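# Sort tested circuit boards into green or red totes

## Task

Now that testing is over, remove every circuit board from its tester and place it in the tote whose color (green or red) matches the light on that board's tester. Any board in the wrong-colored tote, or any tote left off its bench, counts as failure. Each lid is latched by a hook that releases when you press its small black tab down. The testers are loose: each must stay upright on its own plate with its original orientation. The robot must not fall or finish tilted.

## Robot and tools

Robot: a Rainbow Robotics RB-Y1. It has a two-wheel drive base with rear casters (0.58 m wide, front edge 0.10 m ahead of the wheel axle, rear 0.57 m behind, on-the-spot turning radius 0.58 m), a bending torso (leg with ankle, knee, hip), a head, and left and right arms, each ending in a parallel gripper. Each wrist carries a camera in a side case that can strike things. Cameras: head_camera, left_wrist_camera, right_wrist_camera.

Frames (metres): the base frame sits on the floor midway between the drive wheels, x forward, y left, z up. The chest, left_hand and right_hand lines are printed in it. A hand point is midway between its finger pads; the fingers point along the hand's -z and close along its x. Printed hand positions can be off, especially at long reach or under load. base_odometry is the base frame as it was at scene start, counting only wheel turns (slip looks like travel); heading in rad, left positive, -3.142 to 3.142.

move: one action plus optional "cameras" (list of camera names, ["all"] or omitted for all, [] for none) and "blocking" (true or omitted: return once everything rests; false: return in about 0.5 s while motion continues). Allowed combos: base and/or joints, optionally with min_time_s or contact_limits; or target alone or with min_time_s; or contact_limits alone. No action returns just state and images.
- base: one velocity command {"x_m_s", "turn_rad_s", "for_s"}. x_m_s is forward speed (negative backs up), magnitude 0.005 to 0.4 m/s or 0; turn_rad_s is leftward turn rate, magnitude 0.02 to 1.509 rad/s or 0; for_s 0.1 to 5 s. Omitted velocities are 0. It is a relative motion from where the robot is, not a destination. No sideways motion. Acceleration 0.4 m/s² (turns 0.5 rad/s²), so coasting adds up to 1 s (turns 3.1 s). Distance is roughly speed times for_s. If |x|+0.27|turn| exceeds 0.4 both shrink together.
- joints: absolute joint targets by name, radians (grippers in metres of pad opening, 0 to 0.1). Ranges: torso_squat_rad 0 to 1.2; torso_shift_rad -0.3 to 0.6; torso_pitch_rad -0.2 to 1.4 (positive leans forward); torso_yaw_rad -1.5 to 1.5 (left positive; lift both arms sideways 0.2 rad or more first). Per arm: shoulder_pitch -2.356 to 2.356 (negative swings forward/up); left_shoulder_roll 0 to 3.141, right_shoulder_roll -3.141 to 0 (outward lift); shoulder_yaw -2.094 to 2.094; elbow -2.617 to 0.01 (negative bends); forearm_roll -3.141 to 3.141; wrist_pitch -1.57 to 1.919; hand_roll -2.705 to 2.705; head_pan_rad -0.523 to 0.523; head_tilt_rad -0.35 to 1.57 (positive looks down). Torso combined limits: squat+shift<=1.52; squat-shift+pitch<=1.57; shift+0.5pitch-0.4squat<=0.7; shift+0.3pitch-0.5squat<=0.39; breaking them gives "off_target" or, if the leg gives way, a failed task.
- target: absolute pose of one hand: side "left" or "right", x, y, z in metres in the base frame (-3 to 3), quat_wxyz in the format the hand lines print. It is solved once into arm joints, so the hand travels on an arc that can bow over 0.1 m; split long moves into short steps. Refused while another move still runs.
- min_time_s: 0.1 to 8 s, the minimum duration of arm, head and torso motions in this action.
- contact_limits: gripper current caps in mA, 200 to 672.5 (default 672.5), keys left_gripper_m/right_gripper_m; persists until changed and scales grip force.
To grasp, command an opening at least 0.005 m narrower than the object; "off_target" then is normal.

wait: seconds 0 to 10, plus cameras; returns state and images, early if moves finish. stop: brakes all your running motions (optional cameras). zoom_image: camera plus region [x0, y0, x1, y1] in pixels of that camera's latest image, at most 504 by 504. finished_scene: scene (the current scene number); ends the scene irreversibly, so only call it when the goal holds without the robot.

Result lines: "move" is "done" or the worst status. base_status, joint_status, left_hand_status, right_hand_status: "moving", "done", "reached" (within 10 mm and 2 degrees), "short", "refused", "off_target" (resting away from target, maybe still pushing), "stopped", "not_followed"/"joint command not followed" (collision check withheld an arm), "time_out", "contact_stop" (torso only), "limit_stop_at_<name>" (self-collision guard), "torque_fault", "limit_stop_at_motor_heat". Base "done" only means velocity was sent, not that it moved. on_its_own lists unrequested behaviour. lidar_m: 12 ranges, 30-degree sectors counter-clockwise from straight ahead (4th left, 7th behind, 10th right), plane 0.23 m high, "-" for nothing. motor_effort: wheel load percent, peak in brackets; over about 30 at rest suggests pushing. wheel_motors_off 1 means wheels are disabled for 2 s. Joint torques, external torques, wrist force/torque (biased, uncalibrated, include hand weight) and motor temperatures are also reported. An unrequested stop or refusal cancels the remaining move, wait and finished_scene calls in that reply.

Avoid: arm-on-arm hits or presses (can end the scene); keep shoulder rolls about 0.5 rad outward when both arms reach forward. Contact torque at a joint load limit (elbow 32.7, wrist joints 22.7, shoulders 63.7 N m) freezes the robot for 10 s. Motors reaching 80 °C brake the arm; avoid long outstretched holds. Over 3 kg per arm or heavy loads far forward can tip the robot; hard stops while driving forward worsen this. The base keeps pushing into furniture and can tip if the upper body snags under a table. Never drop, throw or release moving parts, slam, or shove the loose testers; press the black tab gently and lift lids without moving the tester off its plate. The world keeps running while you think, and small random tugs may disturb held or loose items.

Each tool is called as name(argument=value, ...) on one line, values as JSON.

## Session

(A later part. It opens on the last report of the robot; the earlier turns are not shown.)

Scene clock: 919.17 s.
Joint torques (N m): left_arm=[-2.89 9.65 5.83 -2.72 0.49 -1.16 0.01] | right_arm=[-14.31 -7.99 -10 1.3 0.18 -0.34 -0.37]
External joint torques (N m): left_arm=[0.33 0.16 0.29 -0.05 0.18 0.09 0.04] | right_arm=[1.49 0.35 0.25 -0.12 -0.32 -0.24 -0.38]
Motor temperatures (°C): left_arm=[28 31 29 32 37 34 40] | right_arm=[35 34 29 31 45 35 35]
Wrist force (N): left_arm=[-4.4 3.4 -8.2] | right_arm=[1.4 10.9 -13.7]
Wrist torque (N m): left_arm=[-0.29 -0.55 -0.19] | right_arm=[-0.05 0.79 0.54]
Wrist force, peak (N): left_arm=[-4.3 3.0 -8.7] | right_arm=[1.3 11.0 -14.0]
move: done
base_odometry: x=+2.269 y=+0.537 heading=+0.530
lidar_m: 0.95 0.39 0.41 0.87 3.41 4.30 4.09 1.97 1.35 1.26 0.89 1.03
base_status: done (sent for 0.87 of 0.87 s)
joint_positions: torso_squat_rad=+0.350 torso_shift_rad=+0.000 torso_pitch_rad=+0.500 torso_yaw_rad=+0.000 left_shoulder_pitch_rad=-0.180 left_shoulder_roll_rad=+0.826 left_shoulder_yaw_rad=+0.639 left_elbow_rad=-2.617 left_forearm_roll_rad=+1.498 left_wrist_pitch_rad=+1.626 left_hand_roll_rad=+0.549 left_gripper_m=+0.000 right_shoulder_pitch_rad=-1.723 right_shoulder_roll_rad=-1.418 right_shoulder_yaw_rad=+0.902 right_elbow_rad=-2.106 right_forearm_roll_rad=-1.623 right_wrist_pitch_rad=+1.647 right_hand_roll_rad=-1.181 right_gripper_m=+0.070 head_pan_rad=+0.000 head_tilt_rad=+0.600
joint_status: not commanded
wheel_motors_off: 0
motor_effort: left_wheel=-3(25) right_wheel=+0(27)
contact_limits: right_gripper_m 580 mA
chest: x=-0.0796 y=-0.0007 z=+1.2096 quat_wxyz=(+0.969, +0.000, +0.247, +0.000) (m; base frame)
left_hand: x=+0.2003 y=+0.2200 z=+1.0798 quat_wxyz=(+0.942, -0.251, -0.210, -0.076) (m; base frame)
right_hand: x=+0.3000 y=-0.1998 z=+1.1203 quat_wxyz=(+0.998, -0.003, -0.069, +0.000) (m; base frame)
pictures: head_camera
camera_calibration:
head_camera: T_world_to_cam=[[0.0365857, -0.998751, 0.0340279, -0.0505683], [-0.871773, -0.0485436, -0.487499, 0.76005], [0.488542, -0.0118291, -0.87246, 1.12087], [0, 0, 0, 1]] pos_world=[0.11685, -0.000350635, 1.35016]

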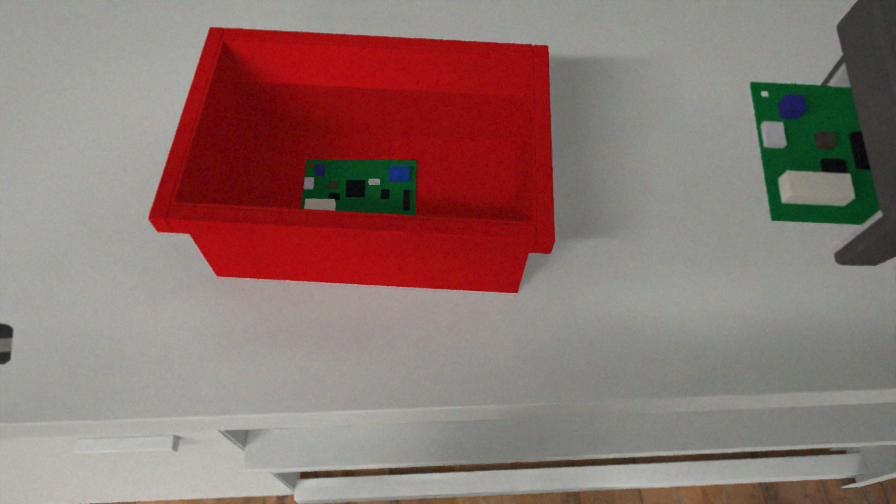

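move(target={"side":"right","x":0.38,"y":-0.10,"z":1.13,"quat_wxyz":[0.9992,0,0,-0.04]}, min_time_s=2, cameras=[])

move(target={"side":"right","x":0.437,"y":0.05,"z":1.04,"quat_wxyz":[0.9992,0,0,-0.04]}, min_time_s=2.5, cameras=["head_camera"])

Scene clock: 934.00 s.
Joint torques (N m): left_arm=[-2.84 9.56 5.97 -2.57 0.42 -1.07 0.03] | right_arm=[-22.69 -5.93 -8.2 0.58 0.34 0.18 0.32]
External joint torques (N m): left_arm=[0.38 0.07 0.43 0.1 0.11 0.18 0.06] | right_arm=[0.74 1.85 1.83 0.94 0.11 0.19 0.32]
Motor temperatures (°C): left_arm=[28 31 29 32 37 34 40] | right_arm=[35 34 29 31 45 35 35]
Wrist force (N): left_arm=[-3.9 2.9 -8.0] | right_arm=[2.2 10.6 -13.7]
Wrist torque (N m): left_arm=[-0.24 -0.53 -0.19] | right_arm=[-0.03 0.83 0.52]
Wrist force, peak (N): left_arm=[-4.4 3.1 -8.6] | right_arm=[1.1 10.7 -14.2]
move: done
base_odometry: x=+2.269 y=+0.537 heading=+0.530
lidar_m: 0.95 0.38 0.41 0.88 3.41 4.30 4.09 1.97 1.35 1.25 0.88 1.02
base_status: not commanded
joint_positions: torso_squat_rad=+0.350 torso_shift_rad=+0.000 torso_pitch_rad=+0.500 torso_yaw_rad=+0.000 left_shoulder_pitch_rad=-0.180 left_shoulder_roll_rad=+0.826 left_shoulder_yaw_rad=+0.639 left_elbow_rad=-2.617 left_forearm_roll_rad=+1.498 left_wrist_pitch_rad=+1.626 left_hand_roll_rad=+0.549 left_gripper_m=+0.000 right_shoulder_pitch_rad=-1.958 right_shoulder_roll_rad=-0.895 right_shoulder_yaw_rad=+0.999 right_elbow_rad=-1.411 right_forearm_roll_rad=-1.574 right_wrist_pitch_rad=+1.814 right_hand_roll_rad=-1.109 right_gripper_m=+0.070 head_pan_rad=+0.000 head_tilt_rad=+0.600
joint_status: all done
wheel_motors_off: 0
motor_effort: left_wheel=-3(5) right_wheel=+0(2)
contact_limits: right_gripper_m 580 mA
chest: x=-0.0797 y=-0.0007 z=+1.2096 quat_wxyz=(+0.969, +0.000, +0.247, +0.000) (m; base frame)
left_hand: x=+0.2002 y=+0.2200 z=+1.0798 quat_wxyz=(+0.942, -0.251, -0.210, -0.076) (m; base frame)
right_hand: x=+0.3799 y=-0.1001 z=+1.1302 quat_wxyz=(+0.999, +0.000, -0.001, -0.040) (m; base frame)
right_hand_status: reached (checked arc, planned for 2.0 s): 0 mm and 0.1 deg off.
pictures: none
No camera images: "cameras" was empty.

Scene clock: 936.83 s.
Joint torques (N m): left_arm=[-2.81 9.72 5.97 -2.54 0.48 -1.05 0] | right_arm=[-25.29 -7.21 -1.41 -0.54 0.42 -0.31 0.15]
External joint torques (N m): left_arm=[0.41 0.22 0.43 0.14 0.17 0.19 0.03] | right_arm=[1.32 1.37 1.09 1.04 0.15 -0.17 0.15]
Motor temperatures (°C): left_arm=[28 31 29 32 37 34 40] | right_arm=[35 34 29 31 45 35 35]
Wrist force (N): left_arm=[-4.4 3.1 -8.5] | right_arm=[1.6 11.0 -13.8]
Wrist torque (N m): left_arm=[-0.26 -0.56 -0.17] | right_arm=[-0.07 0.79 0.52]
Wrist force, peak (N): left_arm=[-4.4 3.1 -8.6] | right_arm=[1.7 10.7 -14.3]
move: short
base_odometry: x=+2.269 y=+0.537 heading=+0.530
lidar_m: 0.96 0.39 0.40 0.88 3.41 4.29 4.10 1.97 1.34 1.26 0.89 1.03
base_status: not commanded
joint_positions: torso_squat_rad=+0.350 torso_shift_rad=+0.000 torso_pitch_rad=+0.500 torso_yaw_rad=+0.000 left_shoulder_pitch_rad=-0.180 left_shoulder_roll_rad=+0.826 left_shoulder_yaw_rad=+0.639 left_elbow_rad=-2.617 left_forearm_roll_rad=+1.498 left_wrist_pitch_rad=+1.626 left_hand_roll_rad=+0.549 left_gripper_m=+0.000 right_shoulder_pitch_rad=-2.124 right_shoulder_roll_rad=-0.132 right_shoulder_yaw_rad=+1.100 right_elbow_rad=-0.267 right_forearm_roll_rad=-1.390 right_wrist_pitch_rad=+1.519 right_hand_roll_rad=-0.732 right_gripper_m=+0.070 head_pan_rad=+0.000 head_tilt_rad=+0.600
joint_status: all done
wheel_motors_off: 0
motor_effort: left_wheel=-4(5) right_wheel=+0(3)
contact_limits: right_gripper_m 580 mA
chest: x=-0.0797 y=-0.0007 z=+1.2096 quat_wxyz=(+0.969, +0.000, +0.247, +0.000) (m; base frame)
left_hand: x=+0.2002 y=+0.2200 z=+1.0798 quat_wxyz=(+0.942, -0.251, -0.210, -0.076) (m; base frame)
right_hand: x=+0.4365 y=+0.0497 z=+1.0401 quat_wxyz=(+0.999, +0.016, -0.025, -0.040) (m; base frame)
right_hand_status: short (checked arc, as near as the solve gets, planned for 2.5 s): 1 mm and 3.4 deg off. The place is met; only the turn is off.
pictures: head_camera
camera_calibration:
head_camera: T_world_to_cam=[[0.0365761, -0.998752, 0.0340126, -0.050558], [-0.871737, -0.0485286, -0.487565, 0.760091], [0.488607, -0.0118168, -0.872424, 1.12086], [0, 0, 0, 1]] pos_world=[0.116787, -0.000363721, 1.35018]

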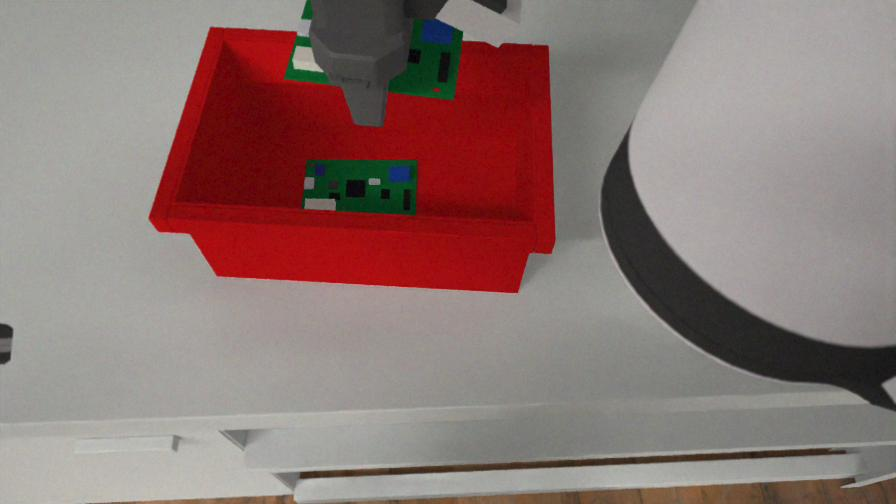

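move(target={"side":"right","x":0.438,"y":0.048,"z":0.985,"quat_wxyz":[0.9992,0,0,-0.04]}, min_time_s=2, cameras=[])

move(target={"side":"right","x":0.438,"y":0.048,"z":0.95,"quat_wxyz":[0.9992,0,0,-0.04]}, min_time_s=2, cameras=["head_camera"])

Scene clock: 946.23 s.
Joint torques (N m): left_arm=[-2.68 9.66 5.98 -2.61 0.46 -1.07 0] | right_arm=[-22.9 -4.93 -1.18 -0.52 0.36 -0.51 0.46]
External joint torques (N m): left_arm=[0.54 0.17 0.44 0.06 0.15 0.18 0.03] | right_arm=[3.58 2.7 1.31 1.12 0.09 -0.34 0.45]
Motor temperatures (°C): left_arm=[28 31 29 32 37 34 40] | right_arm=[36 34 29 31 45 35 35]
Wrist force (N): left_arm=[-4.0 3.2 -8.4] | right_arm=[1.5 10.3 -13.5]
Wrist torque (N m): left_arm=[-0.26 -0.52 -0.19] | right_arm=[-0.02 0.80 0.52]
Wrist force, peak (N): left_arm=[-4.4 3.0 -8.8] | right_arm=[2.0 10.8 -14.1]
move: short
base_odometry: x=+2.269 y=+0.537 heading=+0.530
lidar_m: 0.95 0.39 0.40 0.88 3.41 4.29 4.10 1.97 1.35 1.26 0.89 1.01
base_status: not commanded
joint_positions: torso_squat_rad=+0.350 torso_shift_rad=+0.000 torso_pitch_rad=+0.500 torso_yaw_rad=+0.000 left_shoulder_pitch_rad=-0.180 left_shoulder_roll_rad=+0.826 left_shoulder_yaw_rad=+0.639 left_elbow_rad=-2.617 left_forearm_roll_rad=+1.498 left_wrist_pitch_rad=+1.626 left_hand_roll_rad=+0.549 left_gripper_m=+0.000 right_shoulder_pitch_rad=-2.021 right_shoulder_roll_rad=-0.107 right_shoulder_yaw_rad=+1.125 right_elbow_rad=-0.267 right_forearm_roll_rad=-1.363 right_wrist_pitch_rad=+1.402 right_hand_roll_rad=-0.729 right_gripper_m=+0.070 head_pan_rad=+0.000 head_tilt_rad=+0.600
joint_status: all done
wheel_motors_off: 0
motor_effort: left_wheel=-2(4) right_wheel=+0(2)
contact_limits: right_gripper_m 580 mA
chest: x=-0.0797 y=-0.0007 z=+1.2096 quat_wxyz=(+0.969, +0.000, +0.247, +0.000) (m; base frame)
left_hand: x=+0.2002 y=+0.2200 z=+1.0798 quat_wxyz=(+0.942, -0.251, -0.210, -0.076) (m; base frame)
right_hand: x=+0.4377 y=+0.0477 z=+0.9855 quat_wxyz=(+0.998, +0.020, -0.032, -0.040) (m; base frame)
right_hand_status: short (checked arc, as near as the solve gets, planned for 2.0 s): 1 mm and 4.3 deg off. The place is met; only the turn is off.
pictures: none
No camera images: "cameras" was empty.

Scene clock: 948.57 s.
Joint torques (N m): left_arm=[-2.74 9.53 5.86 -2.68 0.43 -1.11 -0.01] | right_arm=[-22.56 -4.43 -1.16 -0.58 0.46 -0.54 -0.36]
External joint torques (N m): left_arm=[0.48 0.04 0.33 -0.01 0.11 0.14 0.02] | right_arm=[3.69 2.52 1.3 1.1 0.18 -0.32 -0.36]
Motor temperatures (°C): left_arm=[28 31 29 32 37 34 40] | right_arm=[36 34 29 31 45 35 35]
Wrist force (N): left_arm=[-4.4 3.1 -8.3] | right_arm=[1.7 10.2 -13.5]
Wrist torque (N m): left_arm=[-0.26 -0.57 -0.17] | right_arm=[-0.02 0.80 0.50]
Wrist force, peak (N): left_arm=[-4.4 3.3 -8.5] | right_arm=[1.6 10.6 -14.1]
move: short
base_odometry: x=+2.269 y=+0.537 heading=+0.530
lidar_m: 0.95 0.39 0.40 0.88 3.42 4.30 4.08 1.97 1.34 1.26 0.89 1.02
base_status: not commanded
joint_positions: torso_squat_rad=+0.350 torso_shift_rad=+0.000 torso_pitch_rad=+0.500 torso_yaw_rad=+0.000 left_shoulder_pitch_rad=-0.180 left_shoulder_roll_rad=+0.826 left_shoulder_yaw_rad=+0.639 left_elbow_rad=-2.617 left_forearm_roll_rad=+1.498 left_wrist_pitch_rad=+1.626 left_hand_roll_rad=+0.549 left_gripper_m=+0.000 right_shoulder_pitch_rad=-1.954 right_shoulder_roll_rad=-0.090 right_shoulder_yaw_rad=+1.142 right_elbow_rad=-0.267 right_forearm_roll_rad=-1.342 right_wrist_pitch_rad=+1.313 right_hand_roll_rad=-0.732 right_gripper_m=+0.070 head_pan_rad=+0.000 head_tilt_rad=+0.600
joint_status: all done
wheel_motors_off: 0
motor_effort: left_wheel=-3(5) right_wheel=+1(2)
contact_limits: right_gripper_m 580 mA
chest: x=-0.0797 y=-0.0007 z=+1.2096 quat_wxyz=(+0.969, +0.000, +0.247, +0.000) (m; base frame)
left_hand: x=+0.2002 y=+0.2200 z=+1.0798 quat_wxyz=(+0.942, -0.251, -0.210, -0.076) (m; base frame)
right_hand: x=+0.4377 y=+0.0477 z=+0.9506 quat_wxyz=(+0.998, +0.026, -0.042, -0.040) (m; base frame)
right_hand_status: short (checked arc, as near as the solve gets, planned for 2.0 s): 1 mm and 5.7 deg off. The place is met; only the turn is off.
pictures: head_camera
camera_calibration:
head_camera: T_world_to_cam=[[0.0365761, -0.998752, 0.0340125, -0.0505579], [-0.871737, -0.0485286, -0.487565, 0.760091], [0.488607, -0.0118167, -0.872424, 1.12086], [0, 0, 0, 1]] pos_world=[0.116787, -0.000363784, 1.35018]

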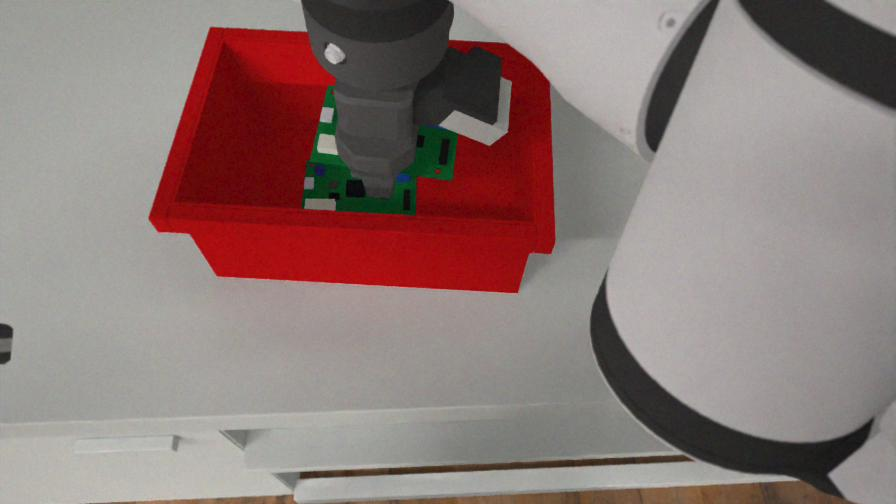

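move(target={"side":"right","x":0.44,"y":0.048,"z":0.92,"quat_wxyz":[0.9992,0,0,-0.04]}, min_time_s=2, cameras=[])

move(target={"side":"right","x":0.44,"y":0.048,"z":0.905,"quat_wxyz":[0.9992,0,0,-0.04]}, min_time_s=2, cameras=[])

move(target={"side":"right","x":0.44,"y":0.048,"z":0.895,"quat_wxyz":[0.9992,0,0,-0.04]}, min_time_s=2, cameras=["head_camera"])

Scene clock: 960.57 s.
Joint torques (N m): left_arm=[-2.72 9.78 6.12 -2.62 0.46 -1.05 0.05] | right_arm=[-22.47 -3.66 -1.05 -0.55 0.41 -0.65 -0.43]
External joint torques (N m): left_arm=[0.5 0.29 0.59 0.05 0.15 0.19 0.08] | right_arm=[3.53 2.66 1.39 1.16 0.12 -0.35 -0.44]
Motor temperatures (°C): left_arm=[28 31 29 32 37 34 40] | right_arm=[36 34 29 31 45 35 35]
Wrist force (N): left_arm=[-4.0 2.8 -8.2] | right_arm=[1.1 10.6 -13.7]
Wrist torque (N m): left_arm=[-0.22 -0.51 -0.18] | right_arm=[-0.06 0.74 0.51]
Wrist force, peak (N): left_arm=[-4.5 3.2 -8.5] | right_arm=[1.4 10.7 -14.0]
move: short
base_odometry: x=+2.269 y=+0.537 heading=+0.530
lidar_m: 0.95 0.39 0.40 0.88 3.42 4.29 4.10 1.97 1.34 1.25 0.89 1.02
base_status: not commanded
joint_positions: torso_squat_rad=+0.350 torso_shift_rad=+0.000 torso_pitch_rad=+0.500 torso_yaw_rad=+0.000 left_shoulder_pitch_rad=-0.180 left_shoulder_roll_rad=+0.826 left_shoulder_yaw_rad=+0.639 left_elbow_rad=-2.617 left_forearm_roll_rad=+1.498 left_wrist_pitch_rad=+1.626 left_hand_roll_rad=+0.549 left_gripper_m=+0.000 right_shoulder_pitch_rad=-1.893 right_shoulder_roll_rad=-0.078 right_shoulder_yaw_rad=+1.159 right_elbow_rad=-0.267 right_forearm_roll_rad=-1.321 right_wrist_pitch_rad=+1.218 right_hand_roll_rad=-0.734 right_gripper_m=+0.070 head_pan_rad=+0.000 head_tilt_rad=+0.600
joint_status: all done
wheel_motors_off: 0
motor_effort: left_wheel=-2(4) right_wheel=+0(2)
contact_limits: right_gripper_m 580 mA
chest: x=-0.0797 y=-0.0007 z=+1.2096 quat_wxyz=(+0.969, +0.000, +0.247, +0.000) (m; base frame)
left_hand: x=+0.2002 y=+0.2200 z=+1.0798 quat_wxyz=(+0.942, -0.251, -0.210, -0.076) (m; base frame)
right_hand: x=+0.4397 y=+0.0477 z=+0.9206 quat_wxyz=(+0.997, +0.036, -0.058, -0.040) (m; base frame)
right_hand_status: short (checked arc, as near as the solve gets, planned for 2.0 s): 1 mm and 7.9 deg off. The place is met; only the turn is off.
pictures: none
No camera images: "cameras" was empty.

Scene clock: 962.90 s.
Joint torques (N m): left_arm=[-2.9 9.62 6.03 -2.57 0.48 -1.17 -0.03] | right_arm=[-21.99 -3.19 -1.29 -0.65 0.46 -0.7 -0.33]
External joint torques (N m): left_arm=[0.32 0.13 0.49 0.1 0.17 0.08 0] | right_arm=[3.83 2.78 1.13 1.07 0.17 -0.37 -0.34]
Motor temperatures (°C): left_arm=[28 31 29 32 37 34 40] | right_arm=[36 34 29 31 45 35 35]
Wrist force (N): left_arm=[-4.2 3.0 -8.3] | right_arm=[1.2 10.3 -13.2]
Wrist torque (N m): left_arm=[-0.24 -0.54 -0.19] | right_arm=[-0.04 0.78 0.51]
Wrist force, peak (N): left_arm=[-4.6 3.4 -8.4] | right_arm=[1.6 10.5 -13.7]
move: short
base_odometry: x=+2.269 y=+0.537 heading=+0.530
lidar_m: 0.96 0.39 0.40 0.89 3.42 4.29 4.10 1.96 1.35 1.26 0.89 1.02
base_status: not commanded
joint_positions: torso_squat_rad=+0.350 torso_shift_rad=+0.000 torso_pitch_rad=+0.500 torso_yaw_rad=+0.000 left_shoulder_pitch_rad=-0.180 left_shoulder_roll_rad=+0.826 left_shoulder_yaw_rad=+0.639 left_elbow_rad=-2.617 left_forearm_roll_rad=+1.498 left_wrist_pitch_rad=+1.626 left_hand_roll_rad=+0.549 left_gripper_m=+0.000 right_shoulder_pitch_rad=-1.862 right_shoulder_roll_rad=-0.072 right_shoulder_yaw_rad=+1.167 right_elbow_rad=-0.267 right_forearm_roll_rad=-1.310 right_wrist_pitch_rad=+1.171 right_hand_roll_rad=-0.737 right_gripper_m=+0.070 head_pan_rad=+0.000 head_tilt_rad=+0.600
joint_status: all done
wheel_motors_off: 0
motor_effort: left_wheel=-3(5) right_wheel=+1(2)
contact_limits: right_gripper_m 580 mA
chest: x=-0.0797 y=-0.0007 z=+1.2096 quat_wxyz=(+0.969, +0.000, +0.247, +0.000) (m; base frame)
left_hand: x=+0.2002 y=+0.2200 z=+1.0798 quat_wxyz=(+0.942, -0.251, -0.210, -0.076) (m; base frame)
right_hand: x=+0.4397 y=+0.0477 z=+0.9057 quat_wxyz=(+0.996, +0.041, -0.066, -0.040) (m; base frame)
right_hand_status: short (checked arc, as near as the solve gets, planned for 2.0 s): 1 mm and 8.9 deg off. The place is met; only the turn is off.
pictures: none
No camera images: "cameras" was empty.

Scene clock: 965.23 s.
Joint torques (N m): left_arm=[-2.83 9.77 5.89 -2.59 0.43 -1.08 0.06] | right_arm=[-21.89 -3.09 -1.41 -0.68 0.45 -0.69 -0.39]
External joint torques (N m): left_arm=[0.39 0.28 0.35 0.09 0.12 0.16 0.09] | right_arm=[3.81 2.66 1 1.06 0.16 -0.33 -0.4]
Motor temperatures (°C): left_arm=[28 31 29 32 37 34 40] | right_arm=[36 34 29 31 45 35 35]
Wrist force (N): left_arm=[-4.3 2.9 -8.1] | right_arm=[1.1 10.3 -13.7]
Wrist torque (N m): left_arm=[-0.23 -0.54 -0.19] | right_arm=[-0.05 0.77 0.51]
Wrist force, peak (N): left_arm=[-4.1 3.2 -8.6] | right_arm=[1.4 10.5 -13.9]
move: short
base_odometry: x=+2.269 y=+0.537 heading=+0.530
lidar_m: 0.96 0.39 0.40 0.88 3.42 4.29 4.10 1.97 1.34 1.26 0.89 1.02
base_status: not commanded
joint_positions: torso_squat_rad=+0.350 torso_shift_rad=+0.000 torso_pitch_rad=+0.500 torso_yaw_rad=+0.000 left_shoulder_pitch_rad=-0.180 left_shoulder_roll_rad=+0.826 left_shoulder_yaw_rad=+0.639 left_elbow_rad=-2.617 left_forearm_roll_rad=+1.498 left_wrist_pitch_rad=+1.626 left_hand_roll_rad=+0.549 left_gripper_m=+0.000 right_shoulder_pitch_rad=-1.841 right_shoulder_roll_rad=-0.068 right_shoulder_yaw_rad=+1.173 right_elbow_rad=-0.267 right_forearm_roll_rad=-1.302 right_wrist_pitch_rad=+1.137 right_hand_roll_rad=-0.739 right_gripper_m=+0.070 head_pan_rad=+0.000 head_tilt_rad=+0.600
joint_status: all done
wheel_motors_off: 0
motor_effort: left_wheel=-3(4) right_wheel=+2(2)
contact_limits: right_gripper_m 580 mA
chest: x=-0.0797 y=-0.0007 z=+1.2096 quat_wxyz=(+0.969, +0.000, +0.247, +0.000) (m; base frame)
left_hand: x=+0.2002 y=+0.2200 z=+1.0798 quat_wxyz=(+0.942, -0.251, -0.210, -0.076) (m; base frame)
right_hand: x=+0.4397 y=+0.0476 z=+0.8957 quat_wxyz=(+0.996, +0.044, -0.072, -0.040) (m; base frame)
right_hand_status: short (checked arc, as near as the solve gets, planned for 2.0 s): 1 mm and 9.7 deg off. The place is met; only the turn is off.
pictures: head_camera
camera_calibration:
head_camera: T_world_to_cam=[[0.0365762, -0.998752, 0.0340124, -0.050558], [-0.871737, -0.0485287, -0.487565, 0.760091], [0.488607, -0.0118166, -0.872424, 1.12086], [0, 0, 0, 1]] pos_world=[0.116787, -0.000363876, 1.35018]

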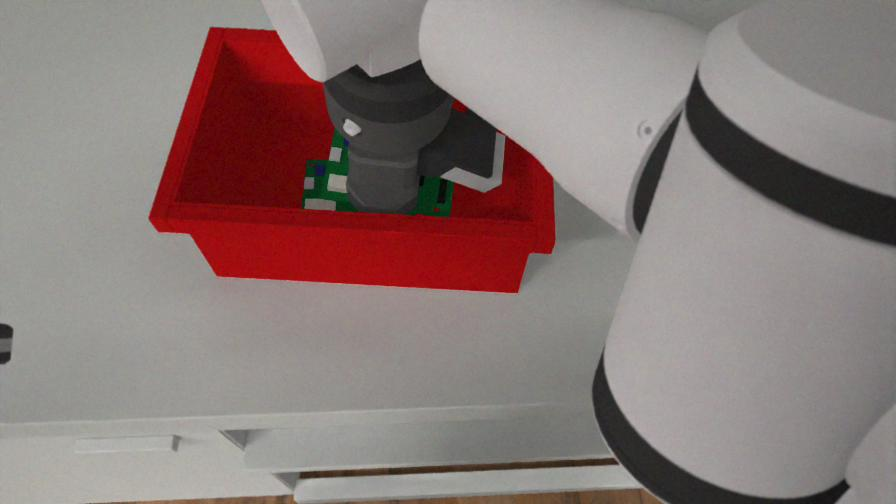

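move(target={"side":"right","x":0.44,"y":0.048,"z":0.889,"quat_wxyz":[0.9992,0,0,-0.04]}, min_time_s=2, cameras=[])

move(target={"side":"right","x":0.44,"y":0.048,"z":0.884,"quat_wxyz":[0.9992,0,0,-0.04]}, min_time_s=2, cameras=[])

move(target={"side":"right","x":0.44,"y":0.048,"z":0.88,"quat_wxyz":[0.9992,0,0,-0.04]}, min_time_s=2, cameras=["head_camera"])

Scene clock: 975.77 s.
Joint torques (N m): left_arm=[-2.62 9.69 5.86 -2.64 0.46 -1.06 -0.08] | right_arm=[-21.98 -3.08 -1.3 -0.8 0.51 -0.75 -0.45]
External joint torques (N m): left_arm=[0.6 0.19 0.32 0.04 0.14 0.18 -0.05] | right_arm=[3.64 2.52 1.1 0.94 0.22 -0.37 -0.46]
Motor temperatures (°C): left_arm=[28 31 29 32 37 34 40] | right_arm=[36 34 28 31 45 35 35]
Wrist force (N): left_arm=[-4.1 3.1 -8.5] | right_arm=[0.8 10.3 -13.5]
Wrist torque (N m): left_arm=[-0.25 -0.53 -0.19] | right_arm=[-0.04 0.74 0.51]
Wrist force, peak (N): left_arm=[-4.4 3.4 -8.5] | right_arm=[0.9 10.5 -14.0]
move: short
base_odometry: x=+2.269 y=+0.537 heading=+0.530
lidar_m: 0.95 0.39 0.40 0.89 3.42 4.30 4.10 1.97 1.35 1.26 0.88 1.02
base_status: not commanded
joint_positions: torso_squat_rad=+0.350 torso_shift_rad=+0.000 torso_pitch_rad=+0.500 torso_yaw_rad=+0.000 left_shoulder_pitch_rad=-0.180 left_shoulder_roll_rad=+0.826 left_shoulder_yaw_rad=+0.639 left_elbow_rad=-2.617 left_forearm_roll_rad=+1.498 left_wrist_pitch_rad=+1.626 left_hand_roll_rad=+0.549 left_gripper_m=+0.000 right_shoulder_pitch_rad=-1.829 right_shoulder_roll_rad=-0.066 right_shoulder_yaw_rad=+1.177 right_elbow_rad=-0.267 right_forearm_roll_rad=-1.297 right_wrist_pitch_rad=+1.117 right_hand_roll_rad=-0.740 right_gripper_m=+0.070 head_pan_rad=+0.000 head_tilt_rad=+0.600
joint_status: all done
wheel_motors_off: 0
motor_effort: left_wheel=-2(5) right_wheel=+1(2)
contact_limits: right_gripper_m 580 mA
chest: x=-0.0797 y=-0.0007 z=+1.2096 quat_wxyz=(+0.969, +0.000, +0.247, +0.000) (m; base frame)
left_hand: x=+0.2002 y=+0.2200 z=+1.0798 quat_wxyz=(+0.942, -0.251, -0.210, -0.076) (m; base frame)
right_hand: x=+0.4397 y=+0.0476 z=+0.8897 quat_wxyz=(+0.995, +0.046, -0.076, -0.040) (m; base frame)
right_hand_status: short (checked arc, as near as the solve gets, planned for 2.0 s): 1 mm and 10.2 deg off. The place is met; only the turn is off.
pictures: none
No camera images: "cameras" was empty.

Scene clock: 978.10 s.
Joint torques (N m): left_arm=[-2.89 9.84 5.94 -2.59 0.45 -1.14 0.04] | right_arm=[-21.84 -3.02 -1.12 -0.71 0.42 -0.74 -0.37]
External joint torques (N m): left_arm=[0.33 0.35 0.41 0.09 0.14 0.11 0.07] | right_arm=[3.71 2.46 1.28 1.04 0.12 -0.35 -0.37]
Motor temperatures (°C): left_arm=[28 31 29 32 37 34 40] | right_arm=[36 34 28 31 45 35 35]
Wrist force (N): left_arm=[-4.2 2.9 -8.2] | right_arm=[0.8 10.2 -13.3]
Wrist torque (N m): left_arm=[-0.23 -0.55 -0.20] | right_arm=[-0.03 0.72 0.52]
Wrist force, peak (N): left_arm=[-4.3 3.3 -8.6] | right_arm=[0.7 10.5 -13.7]
move: short
base_odometry: x=+2.269 y=+0.537 heading=+0.530
lidar_m: 0.95 0.39 0.41 0.88 3.42 4.30 4.09 1.96 1.35 1.26 0.88 1.02
base_status: not commanded
joint_positions: torso_squat_rad=+0.350 torso_shift_rad=+0.000 torso_pitch_rad=+0.500 torso_yaw_rad=+0.000 left_shoulder_pitch_rad=-0.180 left_shoulder_roll_rad=+0.826 left_shoulder_yaw_rad=+0.639 left_elbow_rad=-2.617 left_forearm_roll_rad=+1.498 left_wrist_pitch_rad=+1.626 left_hand_roll_rad=+0.549 left_gripper_m=+0.000 right_shoulder_pitch_rad=-1.818 right_shoulder_roll_rad=-0.064 right_shoulder_yaw_rad=+1.180 right_elbow_rad=-0.267 right_forearm_roll_rad=-1.293 right_wrist_pitch_rad=+1.099 right_hand_roll_rad=-0.741 right_gripper_m=+0.070 head_pan_rad=+0.000 head_tilt_rad=+0.600
joint_status: all done
wheel_motors_off: 0
motor_effort: left_wheel=-3(5) right_wheel=+1(2)
contact_limits: right_gripper_m 580 mA
chest: x=-0.0797 y=-0.0007 z=+1.2096 quat_wxyz=(+0.969, +0.000, +0.247, +0.000) (m; base frame)
left_hand: x=+0.2002 y=+0.2200 z=+1.0798 quat_wxyz=(+0.942, -0.251, -0.210, -0.076) (m; base frame)
right_hand: x=+0.4397 y=+0.0476 z=+0.8847 quat_wxyz=(+0.995, +0.048, -0.079, -0.040) (m; base frame)
right_hand_status: short (checked arc, as near as the solve gets, planned for 2.0 s): 1 mm and 10.6 deg off. The place is met; only the turn is off.
pictures: none
No camera images: "cameras" was empty.

Scene clock: 980.43 s.
Joint torques (N m): left_arm=[-2.78 10.01 6.07 -2.6 0.45 -1.03 -0.02] | right_arm=[-21.61 -2.96 -1.3 -0.69 0.4 -0.73 -0.37]
External joint torques (N m): left_arm=[0.44 0.52 0.53 0.08 0.13 0.21 0.01] | right_arm=[3.88 2.42 1.1 1.06 0.1 -0.32 -0.38]
Motor temperatures (°C): left_arm=[28 31 29 32 37 34 40] | right_arm=[36 34 28 31 45 35 35]
Wrist force (N): left_arm=[-4.2 3.0 -8.4] | right_arm=[0.7 10.3 -13.5]
Wrist torque (N m): left_arm=[-0.25 -0.52 -0.18] | right_arm=[-0.04 0.72 0.52]
Wrist force, peak (N): left_arm=[-4.4 3.4 -8.4] | right_arm=[0.7 10.6 -13.6]
move: short
base_odometry: x=+2.269 y=+0.537 heading=+0.530
lidar_m: 0.95 0.39 0.41 0.88 3.42 4.29 4.09 1.97 1.35 1.25 0.89 1.03
base_status: not commanded
joint_positions: torso_squat_rad=+0.350 torso_shift_rad=+0.000 torso_pitch_rad=+0.500 torso_yaw_rad=+0.000 left_shoulder_pitch_rad=-0.180 left_shoulder_roll_rad=+0.826 left_shoulder_yaw_rad=+0.639 left_elbow_rad=-2.617 left_forearm_roll_rad=+1.498 left_wrist_pitch_rad=+1.626 left_hand_roll_rad=+0.549 left_gripper_m=+0.000 right_shoulder_pitch_rad=-1.809 right_shoulder_roll_rad=-0.062 right_shoulder_yaw_rad=+1.182 right_elbow_rad=-0.267 right_forearm_roll_rad=-1.289 right_wrist_pitch_rad=+1.085 right_hand_roll_rad=-0.743 right_gripper_m=+0.070 head_pan_rad=+0.000 head_tilt_rad=+0.600
joint_status: all done
wheel_motors_off: 0
motor_effort: left_wheel=-3(5) right_wheel=+1(2)
contact_limits: right_gripper_m 580 mA
chest: x=-0.0797 y=-0.0007 z=+1.2096 quat_wxyz=(+0.969, +0.000, +0.247, +0.000) (m; base frame)
left_hand: x=+0.2002 y=+0.2200 z=+1.0798 quat_wxyz=(+0.942, -0.251, -0.210, -0.076) (m; base frame)
right_hand: x=+0.4397 y=+0.0476 z=+0.8807 quat_wxyz=(+0.995, +0.050, -0.082, -0.040) (m; base frame)
right_hand_status: short (checked arc, as near as the solve gets, planned for 2.0 s): 1 mm and 11.0 deg off. The place is met; only the turn is off.
pictures: head_camera
camera_calibration:
head_camera: T_world_to_cam=[[0.0365762, -0.998752, 0.0340124, -0.050558], [-0.871737, -0.0485286, -0.487565, 0.760091], [0.488607, -0.0118167, -0.872424, 1.12086], [0, 0, 0, 1]] pos_world=[0.116787, -0.000363836, 1.35018]

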